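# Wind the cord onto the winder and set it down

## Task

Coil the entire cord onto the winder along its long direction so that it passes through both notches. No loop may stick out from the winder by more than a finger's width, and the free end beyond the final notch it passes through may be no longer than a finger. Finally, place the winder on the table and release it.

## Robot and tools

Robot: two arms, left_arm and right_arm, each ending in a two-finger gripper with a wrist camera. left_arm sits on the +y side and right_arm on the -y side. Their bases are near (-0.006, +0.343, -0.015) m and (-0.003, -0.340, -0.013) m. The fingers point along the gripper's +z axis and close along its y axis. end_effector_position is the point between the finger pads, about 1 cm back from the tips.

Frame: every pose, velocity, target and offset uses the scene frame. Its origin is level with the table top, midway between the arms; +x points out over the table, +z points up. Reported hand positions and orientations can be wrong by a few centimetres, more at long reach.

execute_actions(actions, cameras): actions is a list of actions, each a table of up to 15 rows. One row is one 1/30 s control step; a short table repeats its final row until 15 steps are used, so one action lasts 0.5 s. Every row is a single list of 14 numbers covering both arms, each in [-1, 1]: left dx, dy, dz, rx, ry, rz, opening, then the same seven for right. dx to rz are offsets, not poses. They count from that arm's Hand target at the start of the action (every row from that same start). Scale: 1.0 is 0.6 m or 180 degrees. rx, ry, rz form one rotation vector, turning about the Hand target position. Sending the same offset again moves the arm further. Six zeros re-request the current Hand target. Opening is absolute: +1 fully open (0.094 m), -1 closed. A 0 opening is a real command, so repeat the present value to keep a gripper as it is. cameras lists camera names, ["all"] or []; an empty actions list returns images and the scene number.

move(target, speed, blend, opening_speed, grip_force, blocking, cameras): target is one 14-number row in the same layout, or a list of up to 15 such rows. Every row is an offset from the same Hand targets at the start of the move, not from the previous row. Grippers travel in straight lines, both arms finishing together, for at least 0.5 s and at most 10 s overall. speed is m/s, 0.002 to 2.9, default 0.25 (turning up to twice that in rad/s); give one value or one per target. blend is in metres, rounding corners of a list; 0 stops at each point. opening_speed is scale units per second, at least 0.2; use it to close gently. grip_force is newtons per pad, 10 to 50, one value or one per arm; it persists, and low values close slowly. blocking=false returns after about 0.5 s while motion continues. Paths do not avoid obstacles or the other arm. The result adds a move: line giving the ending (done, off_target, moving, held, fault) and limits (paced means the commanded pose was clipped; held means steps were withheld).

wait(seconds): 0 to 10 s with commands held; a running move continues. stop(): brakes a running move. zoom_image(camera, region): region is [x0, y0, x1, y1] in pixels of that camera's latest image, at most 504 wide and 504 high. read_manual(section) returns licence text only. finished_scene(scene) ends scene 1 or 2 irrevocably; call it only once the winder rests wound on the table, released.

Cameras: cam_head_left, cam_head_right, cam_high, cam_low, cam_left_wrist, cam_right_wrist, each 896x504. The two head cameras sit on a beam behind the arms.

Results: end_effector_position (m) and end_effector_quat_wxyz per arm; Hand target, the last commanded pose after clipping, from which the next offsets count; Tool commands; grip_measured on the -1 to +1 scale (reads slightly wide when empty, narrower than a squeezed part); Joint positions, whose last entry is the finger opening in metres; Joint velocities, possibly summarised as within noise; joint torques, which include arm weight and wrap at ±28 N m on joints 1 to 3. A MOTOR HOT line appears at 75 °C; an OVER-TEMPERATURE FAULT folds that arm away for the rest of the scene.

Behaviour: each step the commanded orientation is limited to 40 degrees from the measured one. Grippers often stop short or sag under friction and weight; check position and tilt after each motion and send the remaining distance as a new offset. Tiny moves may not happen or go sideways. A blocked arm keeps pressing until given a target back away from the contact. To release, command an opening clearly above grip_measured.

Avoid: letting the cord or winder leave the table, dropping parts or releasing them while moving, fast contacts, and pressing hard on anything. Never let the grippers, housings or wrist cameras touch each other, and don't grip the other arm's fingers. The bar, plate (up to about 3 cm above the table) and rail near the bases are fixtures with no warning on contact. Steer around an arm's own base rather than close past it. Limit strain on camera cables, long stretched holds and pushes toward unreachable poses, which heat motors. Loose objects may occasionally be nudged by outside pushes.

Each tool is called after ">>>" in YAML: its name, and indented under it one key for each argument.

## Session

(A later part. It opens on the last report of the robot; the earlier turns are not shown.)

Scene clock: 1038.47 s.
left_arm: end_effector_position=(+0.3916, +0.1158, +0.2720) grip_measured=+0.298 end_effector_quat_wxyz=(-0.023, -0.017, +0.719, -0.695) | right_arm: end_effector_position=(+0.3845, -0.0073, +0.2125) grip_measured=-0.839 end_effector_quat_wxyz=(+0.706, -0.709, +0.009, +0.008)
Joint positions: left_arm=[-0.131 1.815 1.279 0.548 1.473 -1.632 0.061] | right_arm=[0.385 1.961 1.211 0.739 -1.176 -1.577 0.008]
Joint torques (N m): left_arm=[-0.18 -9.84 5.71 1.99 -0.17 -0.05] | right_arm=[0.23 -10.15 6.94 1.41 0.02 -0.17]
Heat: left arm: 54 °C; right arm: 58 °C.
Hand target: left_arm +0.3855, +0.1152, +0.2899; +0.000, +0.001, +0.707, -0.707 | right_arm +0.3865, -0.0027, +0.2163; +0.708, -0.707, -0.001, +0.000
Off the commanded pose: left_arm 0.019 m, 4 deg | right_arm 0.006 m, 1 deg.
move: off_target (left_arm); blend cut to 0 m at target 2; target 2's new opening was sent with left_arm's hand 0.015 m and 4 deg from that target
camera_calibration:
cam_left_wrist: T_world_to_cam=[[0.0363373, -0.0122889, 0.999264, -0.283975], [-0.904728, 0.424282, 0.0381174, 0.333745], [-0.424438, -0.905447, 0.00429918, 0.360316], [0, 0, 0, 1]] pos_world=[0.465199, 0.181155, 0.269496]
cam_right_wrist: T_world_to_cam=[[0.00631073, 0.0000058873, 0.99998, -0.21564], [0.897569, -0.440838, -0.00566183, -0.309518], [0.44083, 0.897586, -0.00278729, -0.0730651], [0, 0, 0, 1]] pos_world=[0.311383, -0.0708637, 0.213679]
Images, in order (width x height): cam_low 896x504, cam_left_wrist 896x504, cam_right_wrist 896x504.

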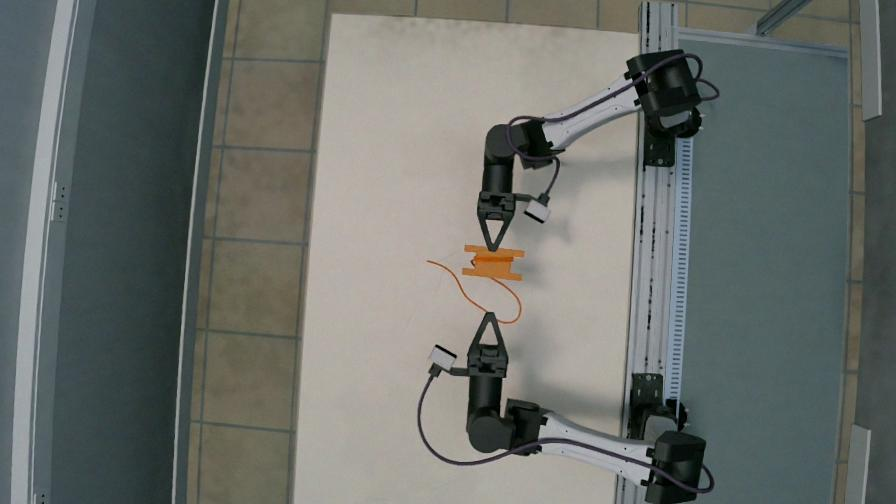

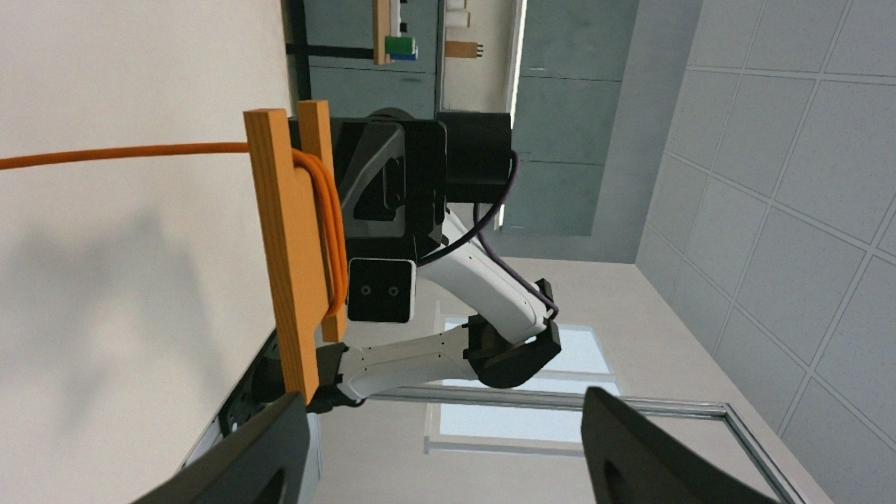

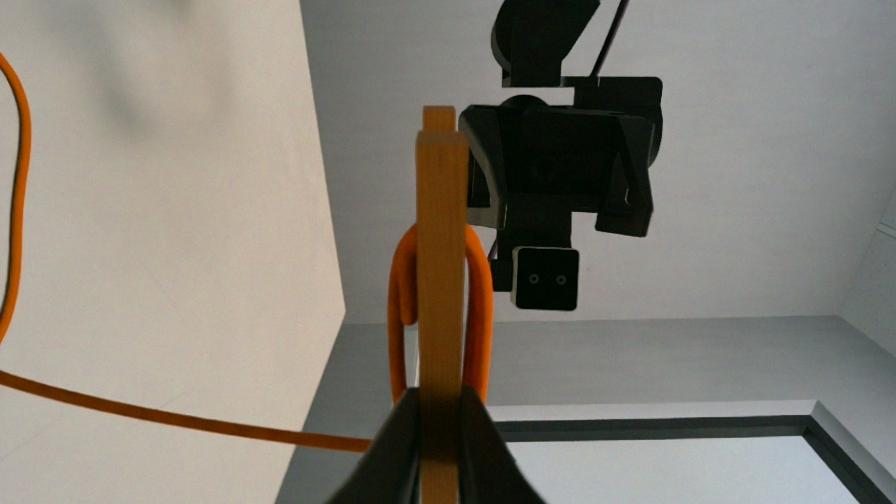

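>>> move:
  target:
    - [0.0075, -0.0337, -0.0748, 0, 0, 0, 0.3, 0, 0, 0, 0, 0, 0, -1.0]
    - [0.0075, -0.1187, -0.1337, 0, 0, 0, 0.3, 0, 0, 0, 0, 0, 0, -1.0]
    - [0.0075, -0.1187, -0.1337, 0, 0, 0, -1.0, 0, 0, 0, 0, 0, 0, -1.0]
  speed: [0.2, 0.12, 0.1]
  blend: [0.02, 0.0, 0]
  grip_force: [25, 50]
  cameras: ["cam_left_wrist", "cam_right_wrist", "cam_low"]

>>> zoom_image:
  camera: "cam_low"
  region: [440, 220, 550, 300]

Scene clock: 1067.47 s.
left_arm: end_effector_position=(+0.3858, +0.0430, +0.2135) grip_measured=-0.836 end_effector_quat_wxyz=(-0.010, +0.003, +0.710, -0.705) | right_arm: end_effector_position=(+0.3845, -0.0073, +0.2124) grip_measured=-0.839 end_effector_quat_wxyz=(+0.705, -0.709, +0.006, +0.005)
Joint positions: left_arm=[-0.315 1.958 1.181 0.879 1.297 -1.67 0.008] | right_arm=[0.385 1.961 1.211 0.739 -1.175 -1.585 0.008]
Joint torques (N m): left_arm=[0.35 -6.32 5.24 2.07 -0.29 0.05] | right_arm=[0.28 -9.8 7.28 1.43 0.02 -0.05]
Heat: left arm: 53 °C; right arm: 59 °C.
Hand target: left_arm +0.3899, +0.0439, +0.2097; +0.000, +0.001, +0.707, -0.707 | right_arm +0.3865, -0.0027, +0.2163; +0.708, -0.707, +0.000, +0.000
Off the commanded pose: left_arm 0.006 m, 1 deg | right_arm 0.006 m, 1 deg.
grip_force (N): 25, 50
move: done
camera_calibration:
cam_left_wrist: T_world_to_cam=[[-0.010057, 0.0145899, 0.999843, -0.209614], [-0.901281, 0.432962, -0.0153834, 0.371232], [-0.433118, -0.901294, 0.00879529, 0.294342], [0, 0, 0, 1]] pos_world=[0.459961, 0.107618, 0.212703]
cam_right_wrist: T_world_to_cam=[[-0.000982087, 0.000340156, 0.999999, -0.212747], [0.897451, -0.441112, 0.00103142, -0.310943], [0.441112, 0.897452, 0.000127937, -0.0737911], [0, 0, 0, 1]] pos_world=[0.311397, -0.0708642, 0.213077]
Images, in order (width x height): cam_low 896x504, cam_left_wrist 896x504, cam_right_wrist 896x504.

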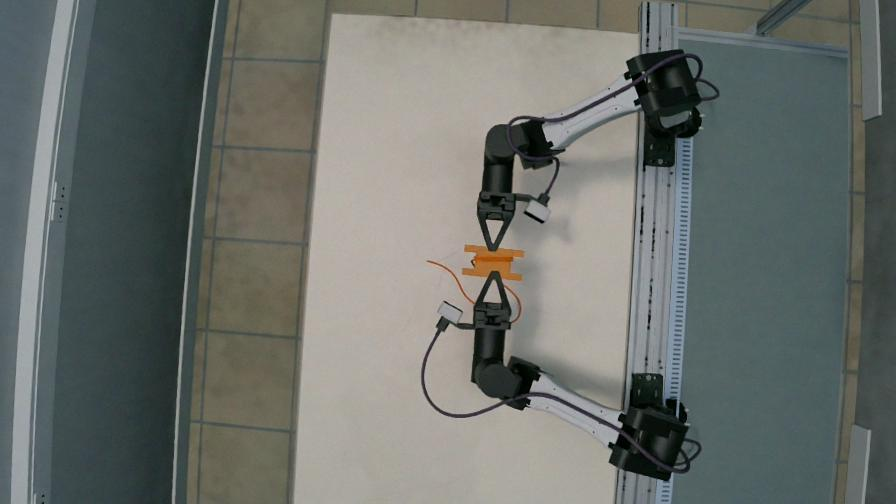

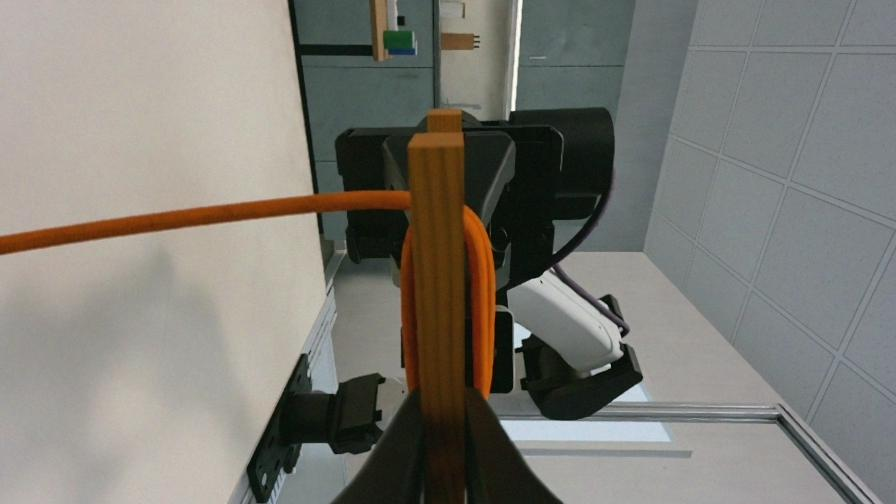

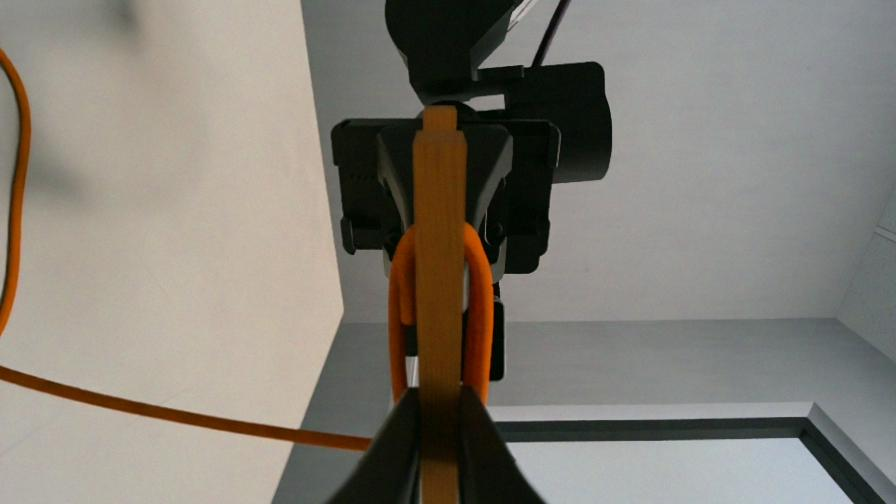

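Scaled by 4.582 from the camera's 896x504 image, which has a finer 1280x720 frame.

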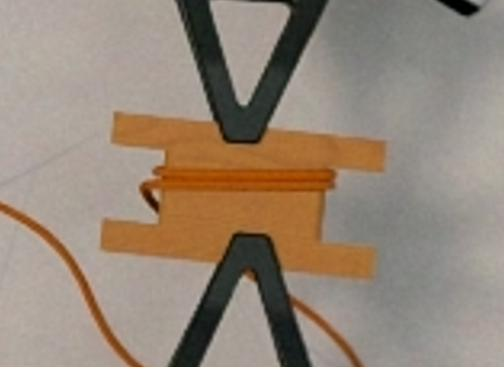

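>>> move:
  target:
    - [0, 0, 0, 0, 0, 0, -1.0, 0, 0, 0, 0, 0, 0, 0.0]
    - [0, 0, 0, 0, 0, 0, -1.0, 0, -0.15, 0, 0, 0, 0, 0.3]
    - [0, 0, 0, 0, -0.5, 0, -1.0, -0.0125, -0.1538, 0.1145, 0, 0.5, 0, 0.3]
    - [0, 0, 0, 0, -1.0, 0, -1.0, -0.0125, -0.1538, 0.1145, 0, 1.0, 0, 0.3]
  speed: [0.1, 0.25, 0.4, 0.4]
  blend: [0, 0.0, 0.0, 0]
  grip_force: 50
  cameras: ["cam_right_wrist", "cam_low"]

>>> zoom_image:
  camera: "cam_low"
  region: [440, 220, 550, 300]

Scene clock: 1090.97 s.
left_arm: end_effector_position=(+0.3892, +0.0427, +0.2045) grip_measured=-0.855 end_effector_quat_wxyz=(+0.706, +0.708, +0.007, -0.014) | right_arm: end_effector_position=(+0.3880, -0.0941, +0.2655) grip_measured=+0.297 end_effector_quat_wxyz=(-0.017, +0.022, +0.713, +0.701)
Joint positions: left_arm=[-0.315 1.986 1.175 0.923 1.289 1.441 0.007] | right_arm=[0.177 1.788 1.243 0.457 -1.378 1.52 0.061]
Joint torques (N m): left_arm=[0.29 -8.4 5.26 1.56 -0.25 0.16] | right_arm=[-0.34 -14.38 5.18 1.59 -0.08 -0.04]
Heat: left arm: 52 °C; right arm: 62 °C.
Hand target: left_arm +0.3899, +0.0439, +0.2098; +0.707, +0.707, +0.000, +0.001 | right_arm +0.3790, -0.0949, +0.2849; +0.000, +0.000, +0.708, +0.707
Off the commanded pose: left_arm 0.005 m, 2 deg | right_arm 0.021 m, 3 deg.
move: off_target (right_arm); target 2's new opening was sent with right_arm's hand 0.027 m and 4 deg from that target
camera_calibration:
cam_right_wrist: T_world_to_cam=[[-0.038255, -0.0210074, -0.999047, 0.277373], [-0.900034, -0.433635, 0.0435818, 0.33444], [-0.434137, 0.900844, -0.00231867, 0.343098], [0, 0, 0, 1]] pos_world=[0.46057, -0.158226, 0.263329]
Images, in order (width x height): cam_low 896x504, cam_right_wrist 896x504.

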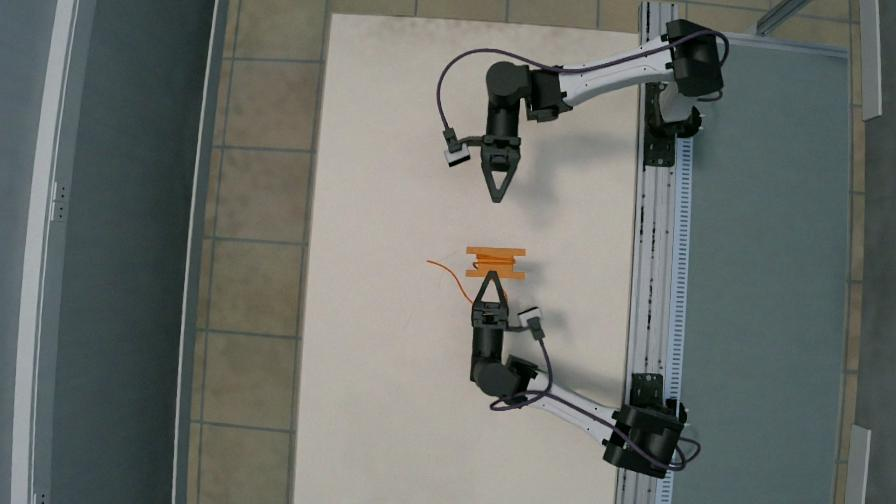

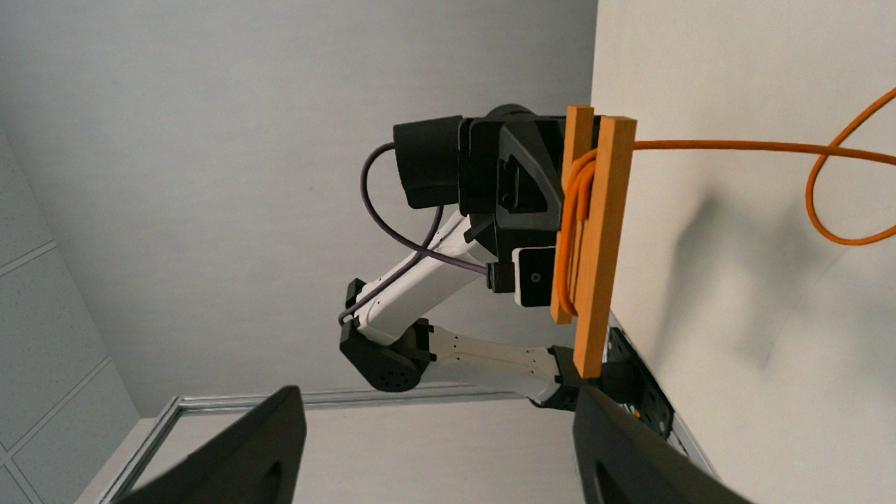

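Scaled by 4.582 from the camera's 896x504 image, which has a finer 1280x720 frame.

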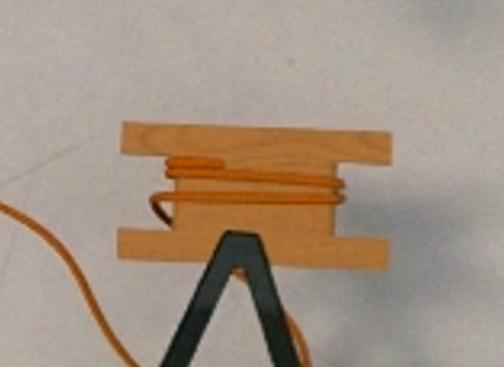

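>>> move:
  target:
    - [0, 0, 0, 0, 0, 0, -1.0, 0.0083, 0.0582, -0.0882, 0, 0, 0, 0.3]
    - [0, 0, 0, 0, 0, 0, -1.0, 0.0083, 0.1548, -0.134, 0, 0, 0, 0.3]
    - [0, 0, 0, 0, 0, 0, -1.0, 0.0083, 0.1548, -0.134, 0, 0, 0, -1.0]
  speed: [0.2, 0.12, 0.1]
  blend: [0.02, 0.0, 0]
  grip_force: [50, 25]
  cameras: ["cam_right_wrist", "cam_low"]

>>> zoom_image:
  camera: "cam_low"
  region: [440, 220, 550, 300]

Scene clock: 1115.07 s.
left_arm: end_effector_position=(+0.3893, +0.0427, +0.2036) grip_measured=-0.855 end_effector_quat_wxyz=(+0.705, +0.709, +0.008, -0.015) | right_arm: end_effector_position=(+0.3784, -0.0050, +0.2004) grip_measured=-0.818 end_effector_quat_wxyz=(-0.010, +0.005, +0.711, +0.703)
Joint positions: left_arm=[-0.315 1.986 1.175 0.915 1.289 1.447 0.007] | right_arm=[0.394 1.969 1.18 0.757 -1.175 1.543 0.009]
Joint torques (N m): left_arm=[0.28 -8.44 5.29 1.63 -0.24 0.11] | right_arm=[-0.36 -9.65 7.2 1.71 0.08 -0.09]
Heat: left arm: 53 °C; right arm: 63 °C.
Hand target: left_arm +0.3899, +0.0439, +0.2098; +0.707, +0.707, +0.000, +0.001 | right_arm +0.3841, -0.0021, +0.2046; +0.000, +0.000, +0.708, +0.707
Off the commanded pose: left_arm 0.006 m, 2 deg | right_arm 0.008 m, 1 deg.
grip_force (N): 50, 25
move: done
camera_calibration:
cam_right_wrist: T_world_to_cam=[[-0.00438975, -0.0164981, -0.999854, 0.201169], [-0.894623, -0.446678, 0.0112982, 0.371603], [-0.4468, 0.894542, -0.0127988, 0.265426], [0, 0, 0, 1]] pos_world=[0.45192, -0.0681292, 0.200339]
Images, in order (width x height): cam_low 896x504, cam_right_wrist 896x504.

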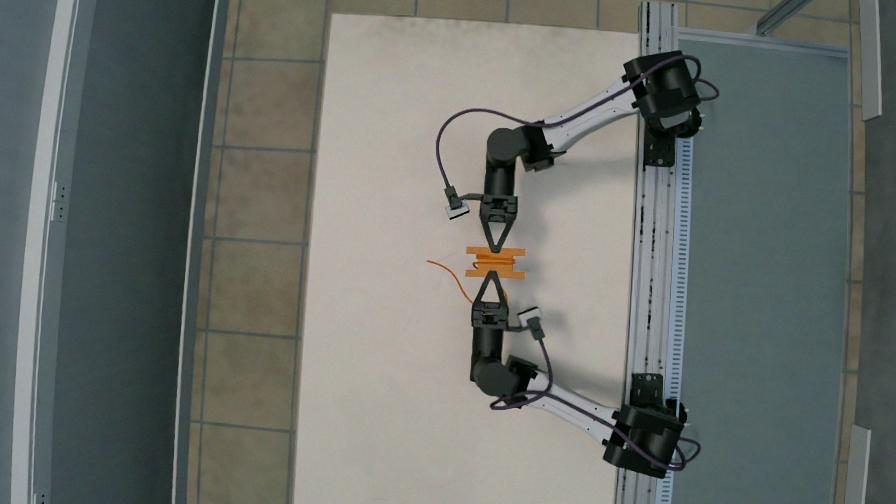

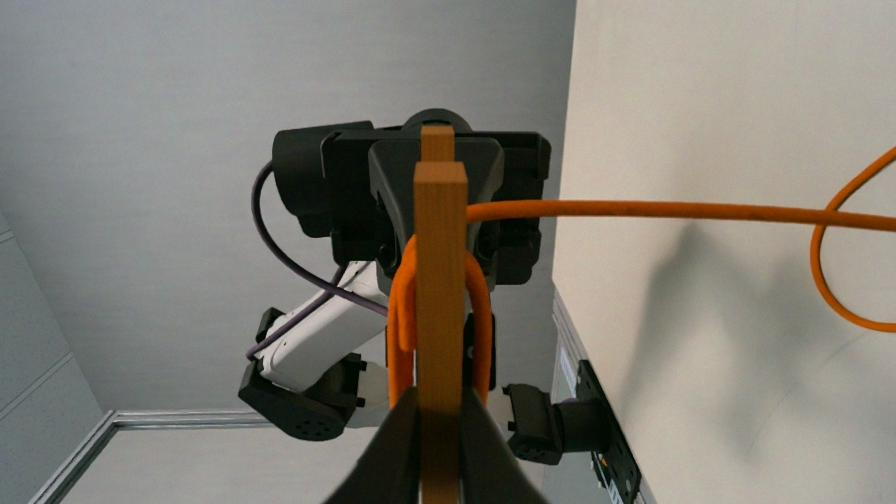

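Scaled by 4.582 from the camera's 896x504 image, which has a finer 1280x720 frame.

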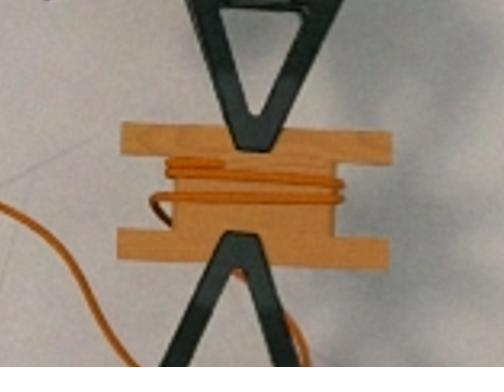

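>>> move:
  target:
    - [0, 0, 0, 0, 0, 0, 0.0, 0, 0, 0, 0, 0, 0, -1.0]
    - [0, 0.15, 0, 0, 0, 0, 0.2, 0, 0, 0, 0, 0, 0, -1.0]
    - [-0.0082, 0.1185, 0.1087, 0, 0.5, 0, 0.2, 0, 0, 0, 0, -0.5, 0, -1.0]
    - [-0.0082, 0.1185, 0.1087, 0, 1.0, 0, 0.2, 0, 0, 0, 0, -1.0, 0, -1.0]
    - [-0.0032, 0.0852, 0.042, 0, 1.0, 0, 0.2, 0, 0, 0, 0, -1.0, 0, -1.0]
    - [-0.0032, 0.001, -0.0213, 0, 1.0, 0, 0.2, 0, 0, 0, 0, -1.0, 0, -1.0]
  speed: [0.1, 0.3, 0.45, 0.45, 0.2, 0.15]
  blend: [0, 0.03, 0.02, 0.0, 0.02, 0]
  grip_force: 50
  cameras: ["cam_left_wrist", "cam_low"]

>>> zoom_image:
  camera: "cam_low"
  region: [440, 220, 550, 300]

Scene clock: 1153.63 s.
left_arm: end_effector_position=(+0.3844, +0.0433, +0.1994) grip_measured=+0.198 end_effector_quat_wxyz=(-0.009, +0.004, +0.710, -0.704) | right_arm: end_effector_position=(+0.3806, -0.0043, +0.1963) grip_measured=-0.837 end_effector_quat_wxyz=(+0.704, -0.710, +0.010, +0.014)
Joint positions: left_arm=[-0.316 1.981 1.154 0.919 1.297 -1.659 0.056] | right_arm=[0.394 1.986 1.18 0.785 -1.173 -1.576 0.008]
Joint torques (N m): left_arm=[0.38 -6.63 5.03 2.13 -0.29 -0.03] | right_arm=[-0.21 -11.11 7.1 1.43 0.05 -0.15]
Heat: left arm: 55 °C; right arm: 61 °C.
Hand target: left_arm +0.3880, +0.0446, +0.1970; +0.000, +0.001, +0.707, -0.707 | right_arm +0.3840, -0.0021, +0.2046; +0.708, -0.706, +0.000, +0.000
Off the commanded pose: left_arm 0.005 m, 1 deg | right_arm 0.009 m, 2 deg.
move: done; blend cut to 0 m at target 2; target 2's new opening was sent with left_arm's hand 0.014 m and 3 deg from that target
camera_calibration:
cam_left_wrist: T_world_to_cam=[[-0.012693, 0.0121055, 0.999846, -0.194458], [-0.900813, 0.433887, -0.016689, 0.369666], [-0.434023, -0.900886, 0.00539746, 0.295221], [0, 0, 0, 1]] pos_world=[0.458664, 0.10792, 0.199004]
Images, in order (width x height): cam_low 896x504, cam_left_wrist 896x504.

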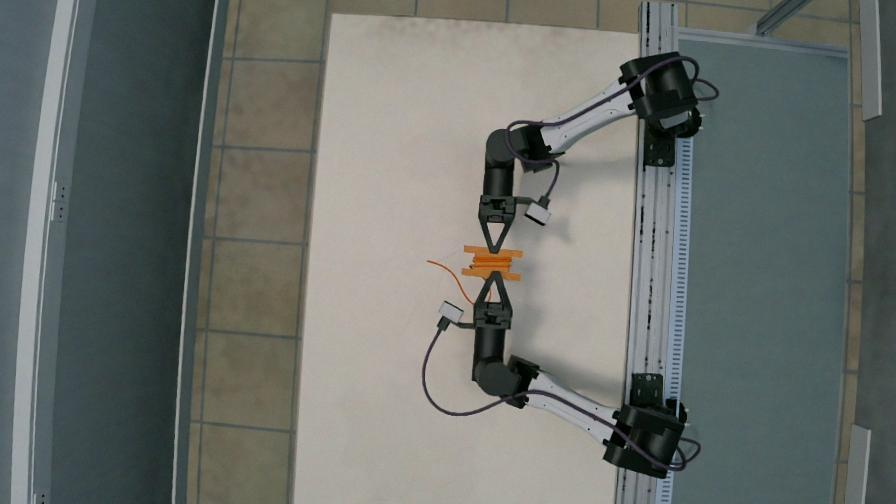

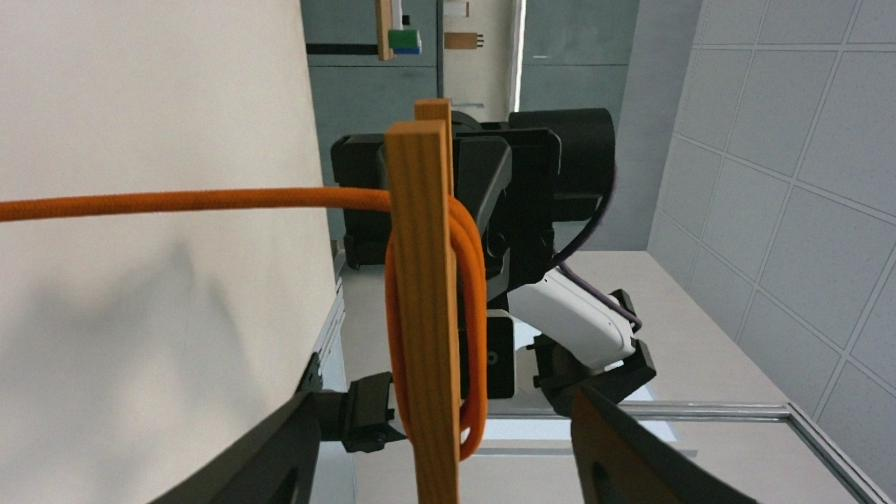

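Scaled by 4.582 from the camera's 896x504 image, which has a finer 1280x720 frame.

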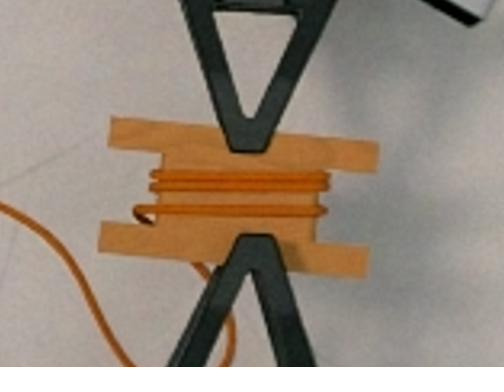

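>>> move:
  target: [0, 0.0, 0, 0, 0, 0, -1.0, 0, 0, 0, 0, 0, 0, -1.0]
  speed: 0.1
  grip_force: [25, 50]
  cameras: ["cam_left_wrist"]

Scene clock: 1167.23 s.
left_arm: end_effector_position=(+0.3843, +0.0435, +0.1979) grip_measured=-0.837 end_effector_quat_wxyz=(-0.012, +0.000, +0.710, -0.704) | right_arm: end_effector_position=(+0.3806, -0.0043, +0.1963) grip_measured=-0.837 end_effector_quat_wxyz=(+0.704, -0.710, +0.008, +0.011)
Joint positions: left_arm=[-0.316 1.983 1.15 0.927 1.295 -1.67 0.008] | right_arm=[0.394 1.986 1.18 0.785 -1.172 -1.584 0.008]
Joint torques (N m): left_arm=[0.36 -6.71 5.34 2.11 -0.26 0.06] | right_arm=[0.16 -10.86 7.21 1.38 0.06 -0.11]
Heat: left arm: 53 °C; right arm: 63 °C.
Hand target: left_arm +0.3880, +0.0446, +0.1970; +0.000, +0.001, +0.707, -0.707 | right_arm +0.3841, -0.0021, +0.2046; +0.708, -0.706, -0.001, +0.000
Off the commanded pose: left_arm 0.004 m, 2 deg | right_arm 0.009 m, 2 deg.
grip_force (N): 25, 50
move: done
camera_calibration:
cam_left_wrist: T_world_to_cam=[[-0.00279386, 0.0124082, 0.999919, -0.196747], [-0.901799, 0.432083, -0.00788154, 0.368221], [-0.432146, -0.901748, 0.00998257, 0.293742], [0, 0, 0, 1]] pos_world=[0.458451, 0.108221, 0.196701]
Images, in order (width x height): cam_left_wrist 896x504.

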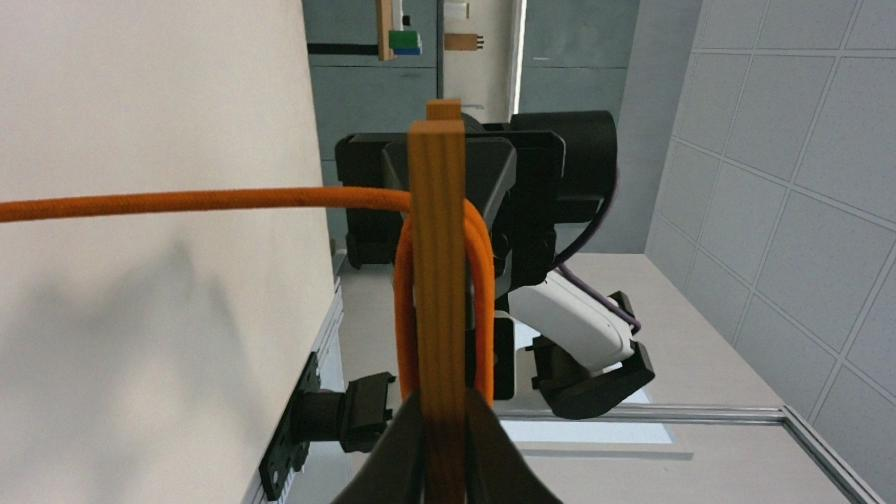

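>>> move:
  target:
    - [0, 0, 0, 0, 0, 0, -1.0, 0, 0, 0, 0, 0, 0, 0.0]
    - [0, 0, 0, 0, 0, 0, -1.0, 0, -0.13, 0, 0, 0, 0, 0.2]
    - [0, 0.0375, 0.0167, 0, -0.5, 0, -1.0, -0.0068, -0.0965, 0.1173, 0, 0.5, 0, 0.2]
    - [0, 0.075, 0.0167, 0, -1.0, 0, -1.0, -0.0068, -0.0965, 0.1173, 0, 1.0, 0, 0.2]
    - [0, 0.075, 0.0167, 0, -1.0, 0, -1.0, -0.0068, -0.0298, 0.0507, 0, 1.0, 0, 0.2]
    - [0, 0.075, 0.0167, 0, -1.0, 0, -1.0, -0.0068, 0.0702, -0.0077, 0, 1.0, 0, 0.2]
  speed: [0.1, 0.3, 0.45, 0.45, 0.2, 0.15]
  blend: [0, 0.0, 0.02, 0.0, 0.02, 0]
  grip_force: 50
  cameras: ["cam_right_wrist", "cam_low"]

>>> zoom_image:
  camera: "cam_low"
  region: [440, 230, 550, 310]

Scene clock: 1201.00 s.
left_arm: end_effector_position=(+0.3923, +0.0857, +0.1887) grip_measured=-0.855 end_effector_quat_wxyz=(+0.705, +0.709, +0.028, -0.027) | right_arm: end_effector_position=(+0.3733, +0.0366, +0.1925) grip_measured=+0.197 end_effector_quat_wxyz=(-0.013, +0.006, +0.714, +0.700)
Joint positions: left_arm=[-0.213 2.004 1.106 1.051 1.379 1.351 0.007] | right_arm=[0.489 2.026 1.24 0.742 -1.083 1.54 0.056]
Joint torques (N m): left_arm=[0.9 -10.59 4.94 1.54 -0.09 0.31] | right_arm=[-0.17 -10.33 7.76 1.81 0.13 -0.02]
Heat: left arm: 49 °C; right arm: 66 °C.
Hand target: left_arm +0.3881, +0.0896, +0.2071; +0.707, +0.707, +0.000, +0.001 | right_arm +0.3800, +0.0400, +0.2001; +0.001, +0.000, +0.708, +0.707
Off the commanded pose: left_arm 0.019 m, 5 deg | right_arm 0.011 m, 2 deg.
move: off_target (left_arm, right_arm); target 2's new opening was sent with right_arm's hand 0.027 m and 4 deg from that target
camera_calibration:
cam_right_wrist: T_world_to_cam=[[-0.0110596, -0.0250036, -0.999626, 0.196755], [-0.89339, -0.448785, 0.0211097, 0.38337], [-0.449145, 0.89329, -0.0173746, 0.227678], [0, 0, 0, 1]] pos_world=[0.446936, -0.0264116, 0.192544]
Images, in order (width x height): cam_low 896x504, cam_right_wrist 896x504.

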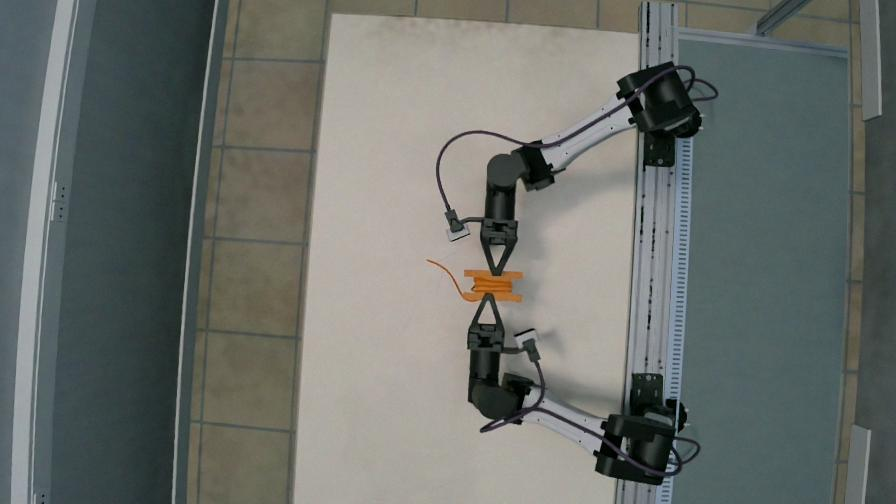

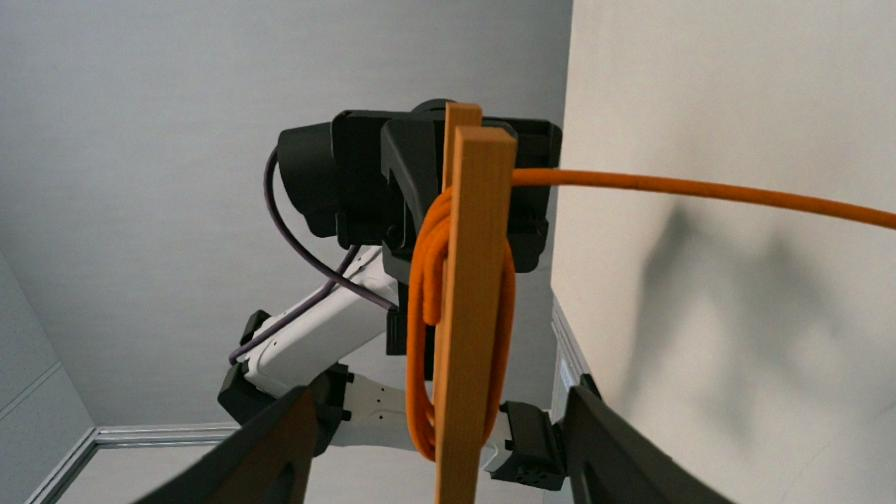

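Scaled by 4.582 from the camera's 896x504 image, which has a finer 1280x720 frame.

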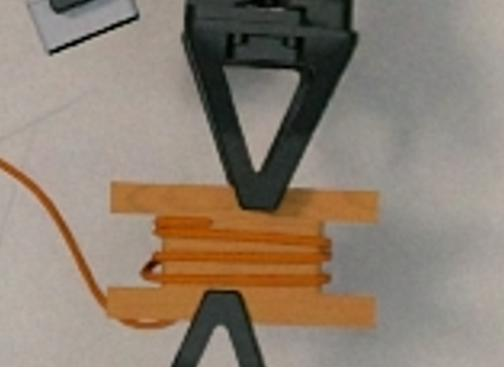

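>>> move:
  target:
    - [0, 0, 0, 0, 0, 0, -1.0, 0, 0.0083, -0.0267, 0, 0, 0, 0.2]
    - [0, 0, 0, 0, 0, 0, -1.0, 0, 0.0083, -0.0267, 0, 0, 0, -1.0]
  speed: 0.06
  grip_force: [50, 25]
  cameras: ["cam_right_wrist", "cam_low"]

>>> zoom_image:
  camera: "cam_low"
  region: [440, 230, 550, 310]

Scene clock: 1223.37 s.
left_arm: end_effector_position=(+0.3925, +0.0857, +0.1866) grip_measured=-0.855 end_effector_quat_wxyz=(+0.703, +0.710, +0.024, -0.022) | right_arm: end_effector_position=(+0.3775, +0.0398, +0.1842) grip_measured=-0.812 end_effector_quat_wxyz=(-0.008, +0.007, +0.709, +0.705)
Joint positions: left_arm=[-0.213 2.004 1.106 1.032 1.379 1.383 0.007] | right_arm=[0.492 2.065 1.24 0.812 -1.071 1.561 0.009]
Joint torques (N m): left_arm=[0.85 -10.82 4.96 1.6 -0.09 0.07] | right_arm=[0.17 -10.19 6.97 1.67 0.13 -0.34]
Heat: left arm: 55 °C; right arm: 65 °C.
Hand target: left_arm +0.3881, +0.0896, +0.2071; +0.707, +0.707, +0.000, +0.001 | right_arm +0.3799, +0.0451, +0.1839; +0.000, +0.000, +0.708, +0.707
Off the commanded pose: left_arm 0.021 m, 4 deg | right_arm 0.006 m, 1 deg.
grip_force (N): 50, 25
move: off_target (left_arm)
camera_calibration:
cam_right_wrist: T_world_to_cam=[[-0.00462262, -0.010519, -0.999934, 0.185652], [-0.897634, -0.440654, 0.00878525, 0.392364], [-0.440718, 0.897615, -0.00740526, 0.221357], [0, 0, 0, 1]] pos_world=[0.450613, -0.0238435, 0.183832]
Images, in order (width x height): cam_low 896x504, cam_right_wrist 896x504.

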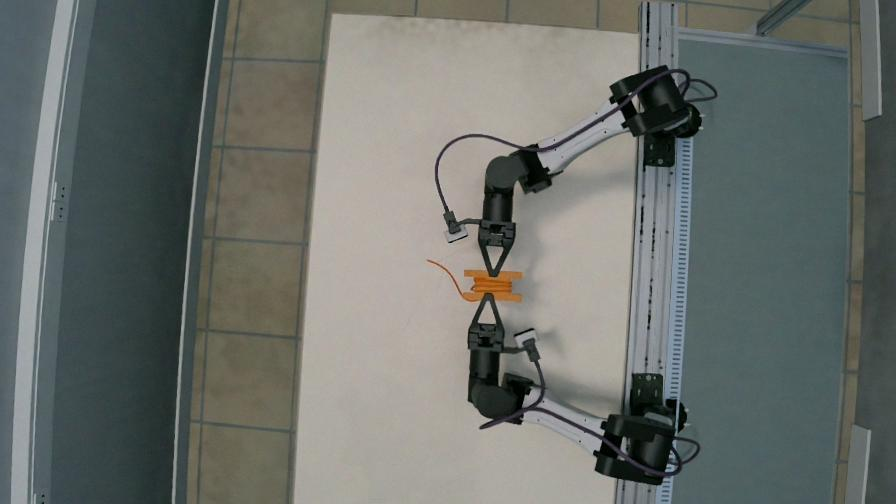

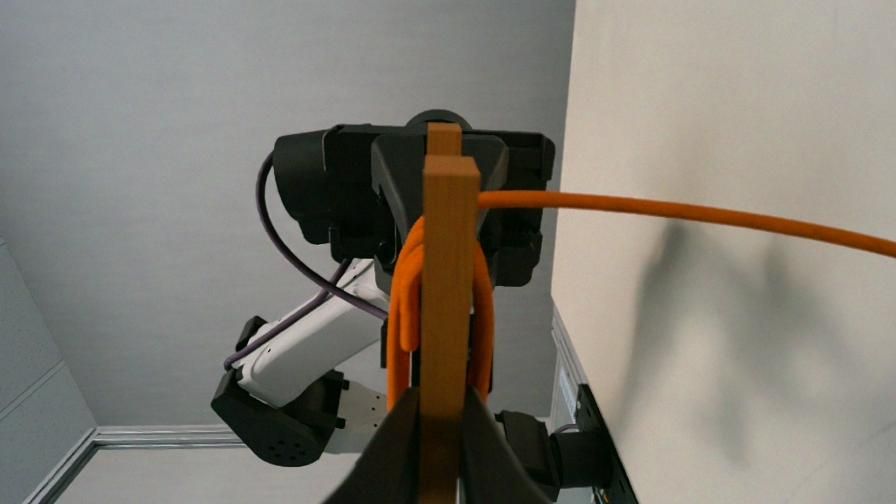

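Scaled by 4.582 from the camera's 896x504 image, which has a finer 1280x720 frame.

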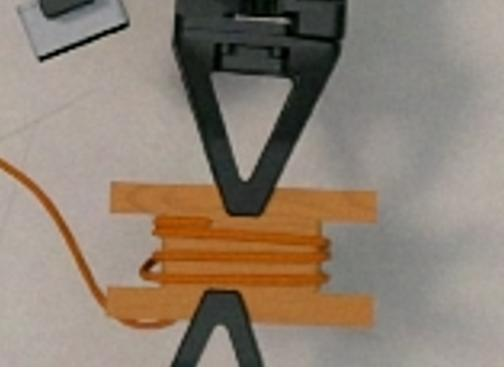

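>>> move:
  target:
    - [0, 0, 0, 0, 0, 0, 0.0, 0, 0, 0, 0, 0, 0, -1.0]
    - [0, 0.0917, 0, 0, 0, 0, 0.2, 0, 0, 0.0333, 0, 0, 0, -1.0]
    - [-0.0052, 0.0757, 0.0798, 0, 0.5, 0, 0.2, 0, 0, 0.0333, 0, -0.5, 0, -1.0]
    - [-0.0052, 0.0757, 0.0798, 0, 1.0, 0, 0.2, 0, 0, 0.0333, 0, -1.0, 0, -1.0]
    - [-0.0052, 0.059, 0.0132, 0, 1.0, 0, 0.2, 0, 0, 0.0333, 0, -1.0, 0, -1.0]
    - [-0.0052, -0.0035, -0.0418, 0, 1.0, 0, 0.2, 0, 0, 0.0333, 0, -1.0, 0, -1.0]
  speed: [0.1, 0.3, 0.45, 0.45, 0.2, 0.15]
  blend: [0, 0.0, 0.02, 0.0, 0.02, 0]
  grip_force: 50
  cameras: ["cam_left_wrist", "cam_low", "cam_high"]

>>> zoom_image:
  camera: "cam_low"
  region: [420, 230, 550, 320]

Scene clock: 1263.20 s.
left_arm: end_effector_position=(+0.3817, +0.0869, +0.1834) grip_measured=+0.198 end_effector_quat_wxyz=(-0.010, +0.002, +0.713, -0.702) | right_arm: end_effector_position=(+0.3797, +0.0407, +0.1803) grip_measured=-0.835 end_effector_quat_wxyz=(+0.698, -0.716, +0.022, +0.020)
Joint positions: left_arm=[-0.213 1.981 1.067 1.026 1.397 -1.683 0.056] | right_arm=[0.492 2.066 1.254 0.758 -1.067 -1.578 0.008]
Joint torques (N m): left_arm=[0.18 -6.41 4.9 2.02 -0.29 -0.03] | right_arm=[0.27 -14.23 7.56 1.49 0.01 -0.1]
Heat: left arm: 58 °C; right arm: 70 °C.
Hand target: left_arm +0.3849, +0.0874, +0.1818; +0.000, +0.001, +0.707, -0.707 | right_arm +0.3799, +0.0451, +0.2039; +0.708, -0.707, +0.000, +0.000
Off the commanded pose: left_arm 0.004 m, 1 deg | right_arm 0.024 m, 4 deg.
move: off_target (right_arm); target 2's new opening was sent with left_arm's hand 0.016 m and 4 deg from that target
camera_calibration:
cam_left_wrist: T_world_to_cam=[[-0.00927374, 0.00632219, 0.999937, -0.179823], [-0.901544, 0.432545, -0.011096, 0.347423], [-0.432588, -0.90159, 0.00168843, 0.333597], [0, 0, 0, 1]] pos_world=[0.45586, 0.151628, 0.183104]
Images, in order (width x height): cam_high 896x504, cam_low 896x504, cam_left_wrist 896x504.

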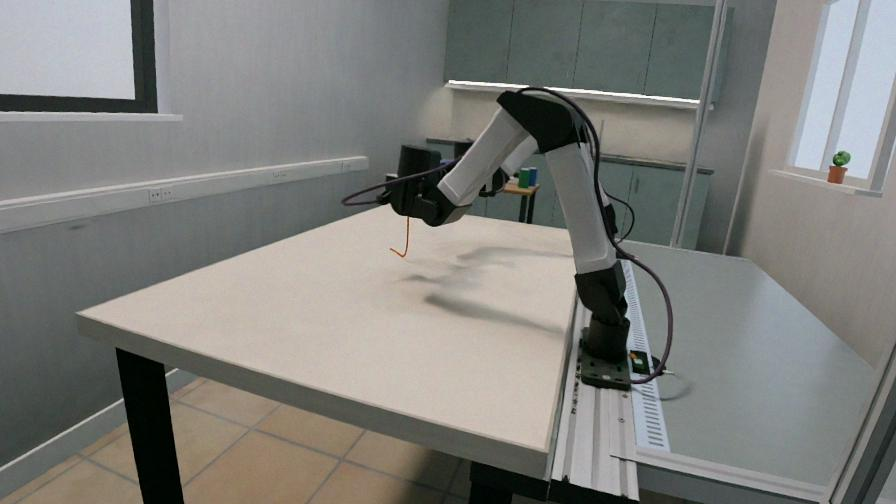

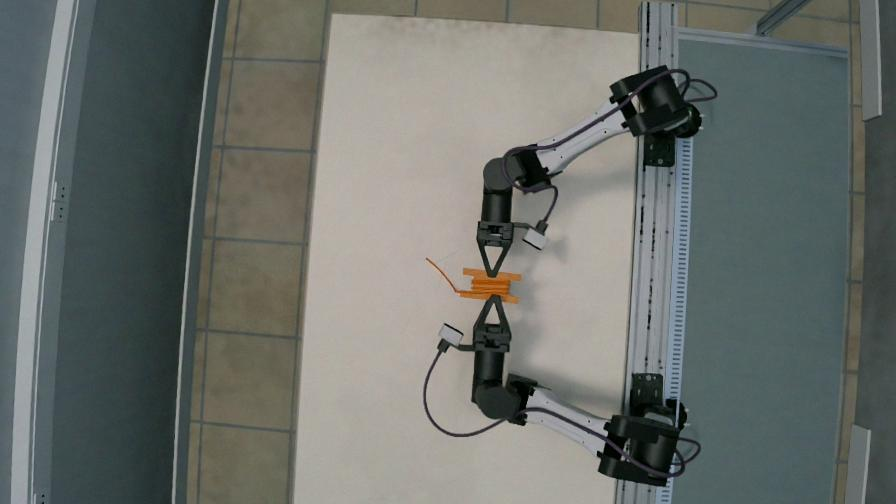

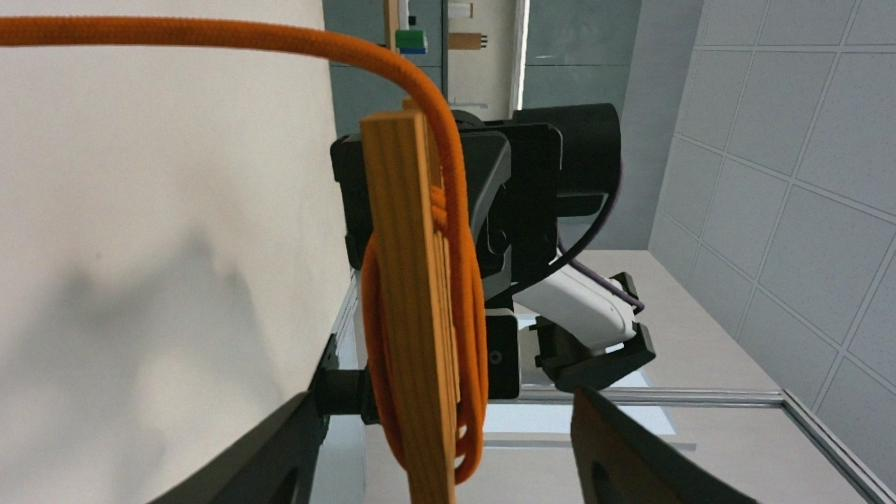

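Scaled by 3.877 from the camera's 896x504 image, which has a finer 1280x720 frame.

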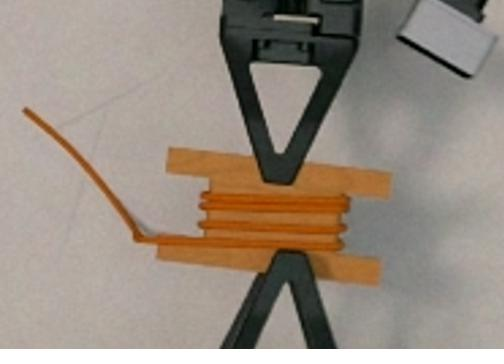

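>>> move:
  target:
    - [0, 0.0917, 0, 0, 0, 0, 0.2, 0, 0, -0.035, 0, 0, 0, -1.0]
    - [0.121, 0.0877, -0.128, 0, -0.5, 0, 1.0, 0, 0, -0.035, 0, 0, 0, -1.0]
    - [0.121, -0.0173, -0.1363, 0, -0.5, 0, 1.0, 0, 0, -0.035, 0, 0, 0, -1.0]
  speed: [0.2, 0.35, 0.15]
  blend: [0.02, 0.0, 0]
  cameras: ["cam_left_wrist", "cam_low", "cam_right_wrist"]

>>> zoom_image:
  camera: "cam_low"
  region: [420, 230, 550, 320]

Scene clock: 1303.57 s.
left_arm: end_effector_position=(+0.4503, +0.0743, +0.0810) grip_measured=+0.998 end_effector_quat_wxyz=(+0.477, +0.493, +0.512, -0.518) | right_arm: end_effector_position=(+0.3800, +0.0408, +0.1866) grip_measured=-0.835 end_effector_quat_wxyz=(+0.705, -0.709, +0.008, +0.006)
Joint positions: left_arm=[-0.219 2.459 1.388 1.213 1.396 -0.191 0.094] | right_arm=[0.492 2.066 1.254 0.798 -1.067 -1.582 0.008]
Joint torques (N m): left_arm=[0.87 -11.85 5.52 1.53 -0.32 0.18] | right_arm=[0.2 -9.87 5.7 1.75 0.06 -0.15]
Heat: left arm: 53 °C; right arm: 76 °C. Fold the right arm in close to its base, or ease its load, before you think long.
Hand target: left_arm +0.4575, +0.0770, +0.1002; +0.500, +0.501, +0.500, -0.499 | right_arm +0.3799, +0.0451, +0.1830; +0.708, -0.706, +0.000, +0.000
Off the commanded pose: left_arm 0.021 m, 4 deg | right_arm 0.006 m, 1 deg.
MOTOR HOT: joint 2 (shoulder) of the right arm reports 76 °C; the controller's stop level is 90 °C. To cool a motor, set the load down, stop pushing, or move to a pose that needs little force.
move: off_target (left_arm); target 2's new opening was sent with left_arm's hand 0.007 m and 4 deg from that target
camera_calibration:
cam_left_wrist: T_world_to_cam=[[-0.998263, 0.0431333, 0.0401344, 0.443702], [-0.0179161, 0.426703, -0.904214, 0.088494], [-0.0561272, -0.903363, -0.425189, 0.217278], [0, 0, 0, 1]] pos_world=[0.456711, 0.139382, 0.154594]
cam_right_wrist: T_world_to_cam=[[0.00347232, 0.00261319, 0.999991, -0.188785], [0.896944, -0.442139, -0.0019591, -0.28487], [0.44213, 0.896943, -0.00387913, -0.11449], [0, 0, 0, 1]] pos_world=[0.306787, -0.0227681, 0.187781]
Images, in order (width x height): cam_low 896x504, cam_left_wrist 896x504, cam_right_wrist 896x504.

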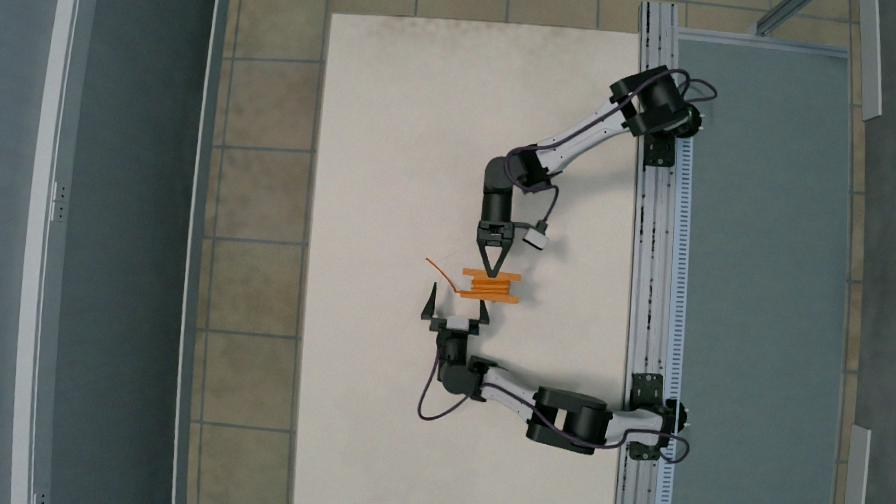

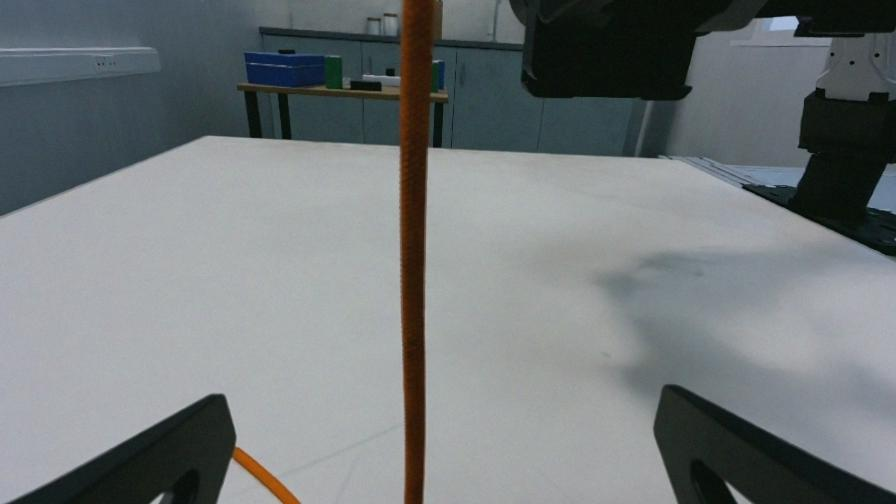

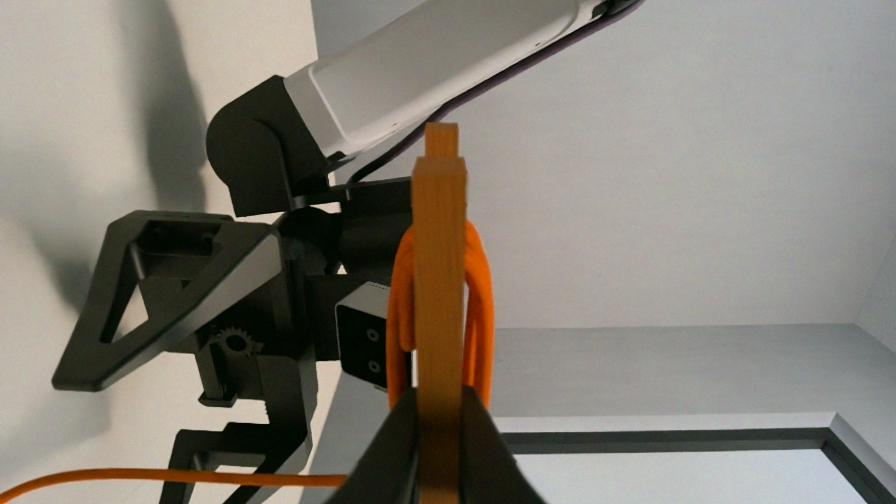

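Scaled by 3.877 from the camera's 896x504 image, which has a finer 1280x720 frame.

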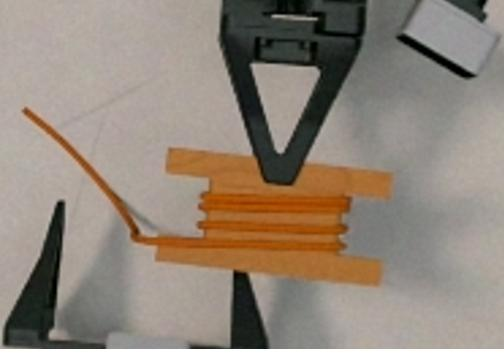

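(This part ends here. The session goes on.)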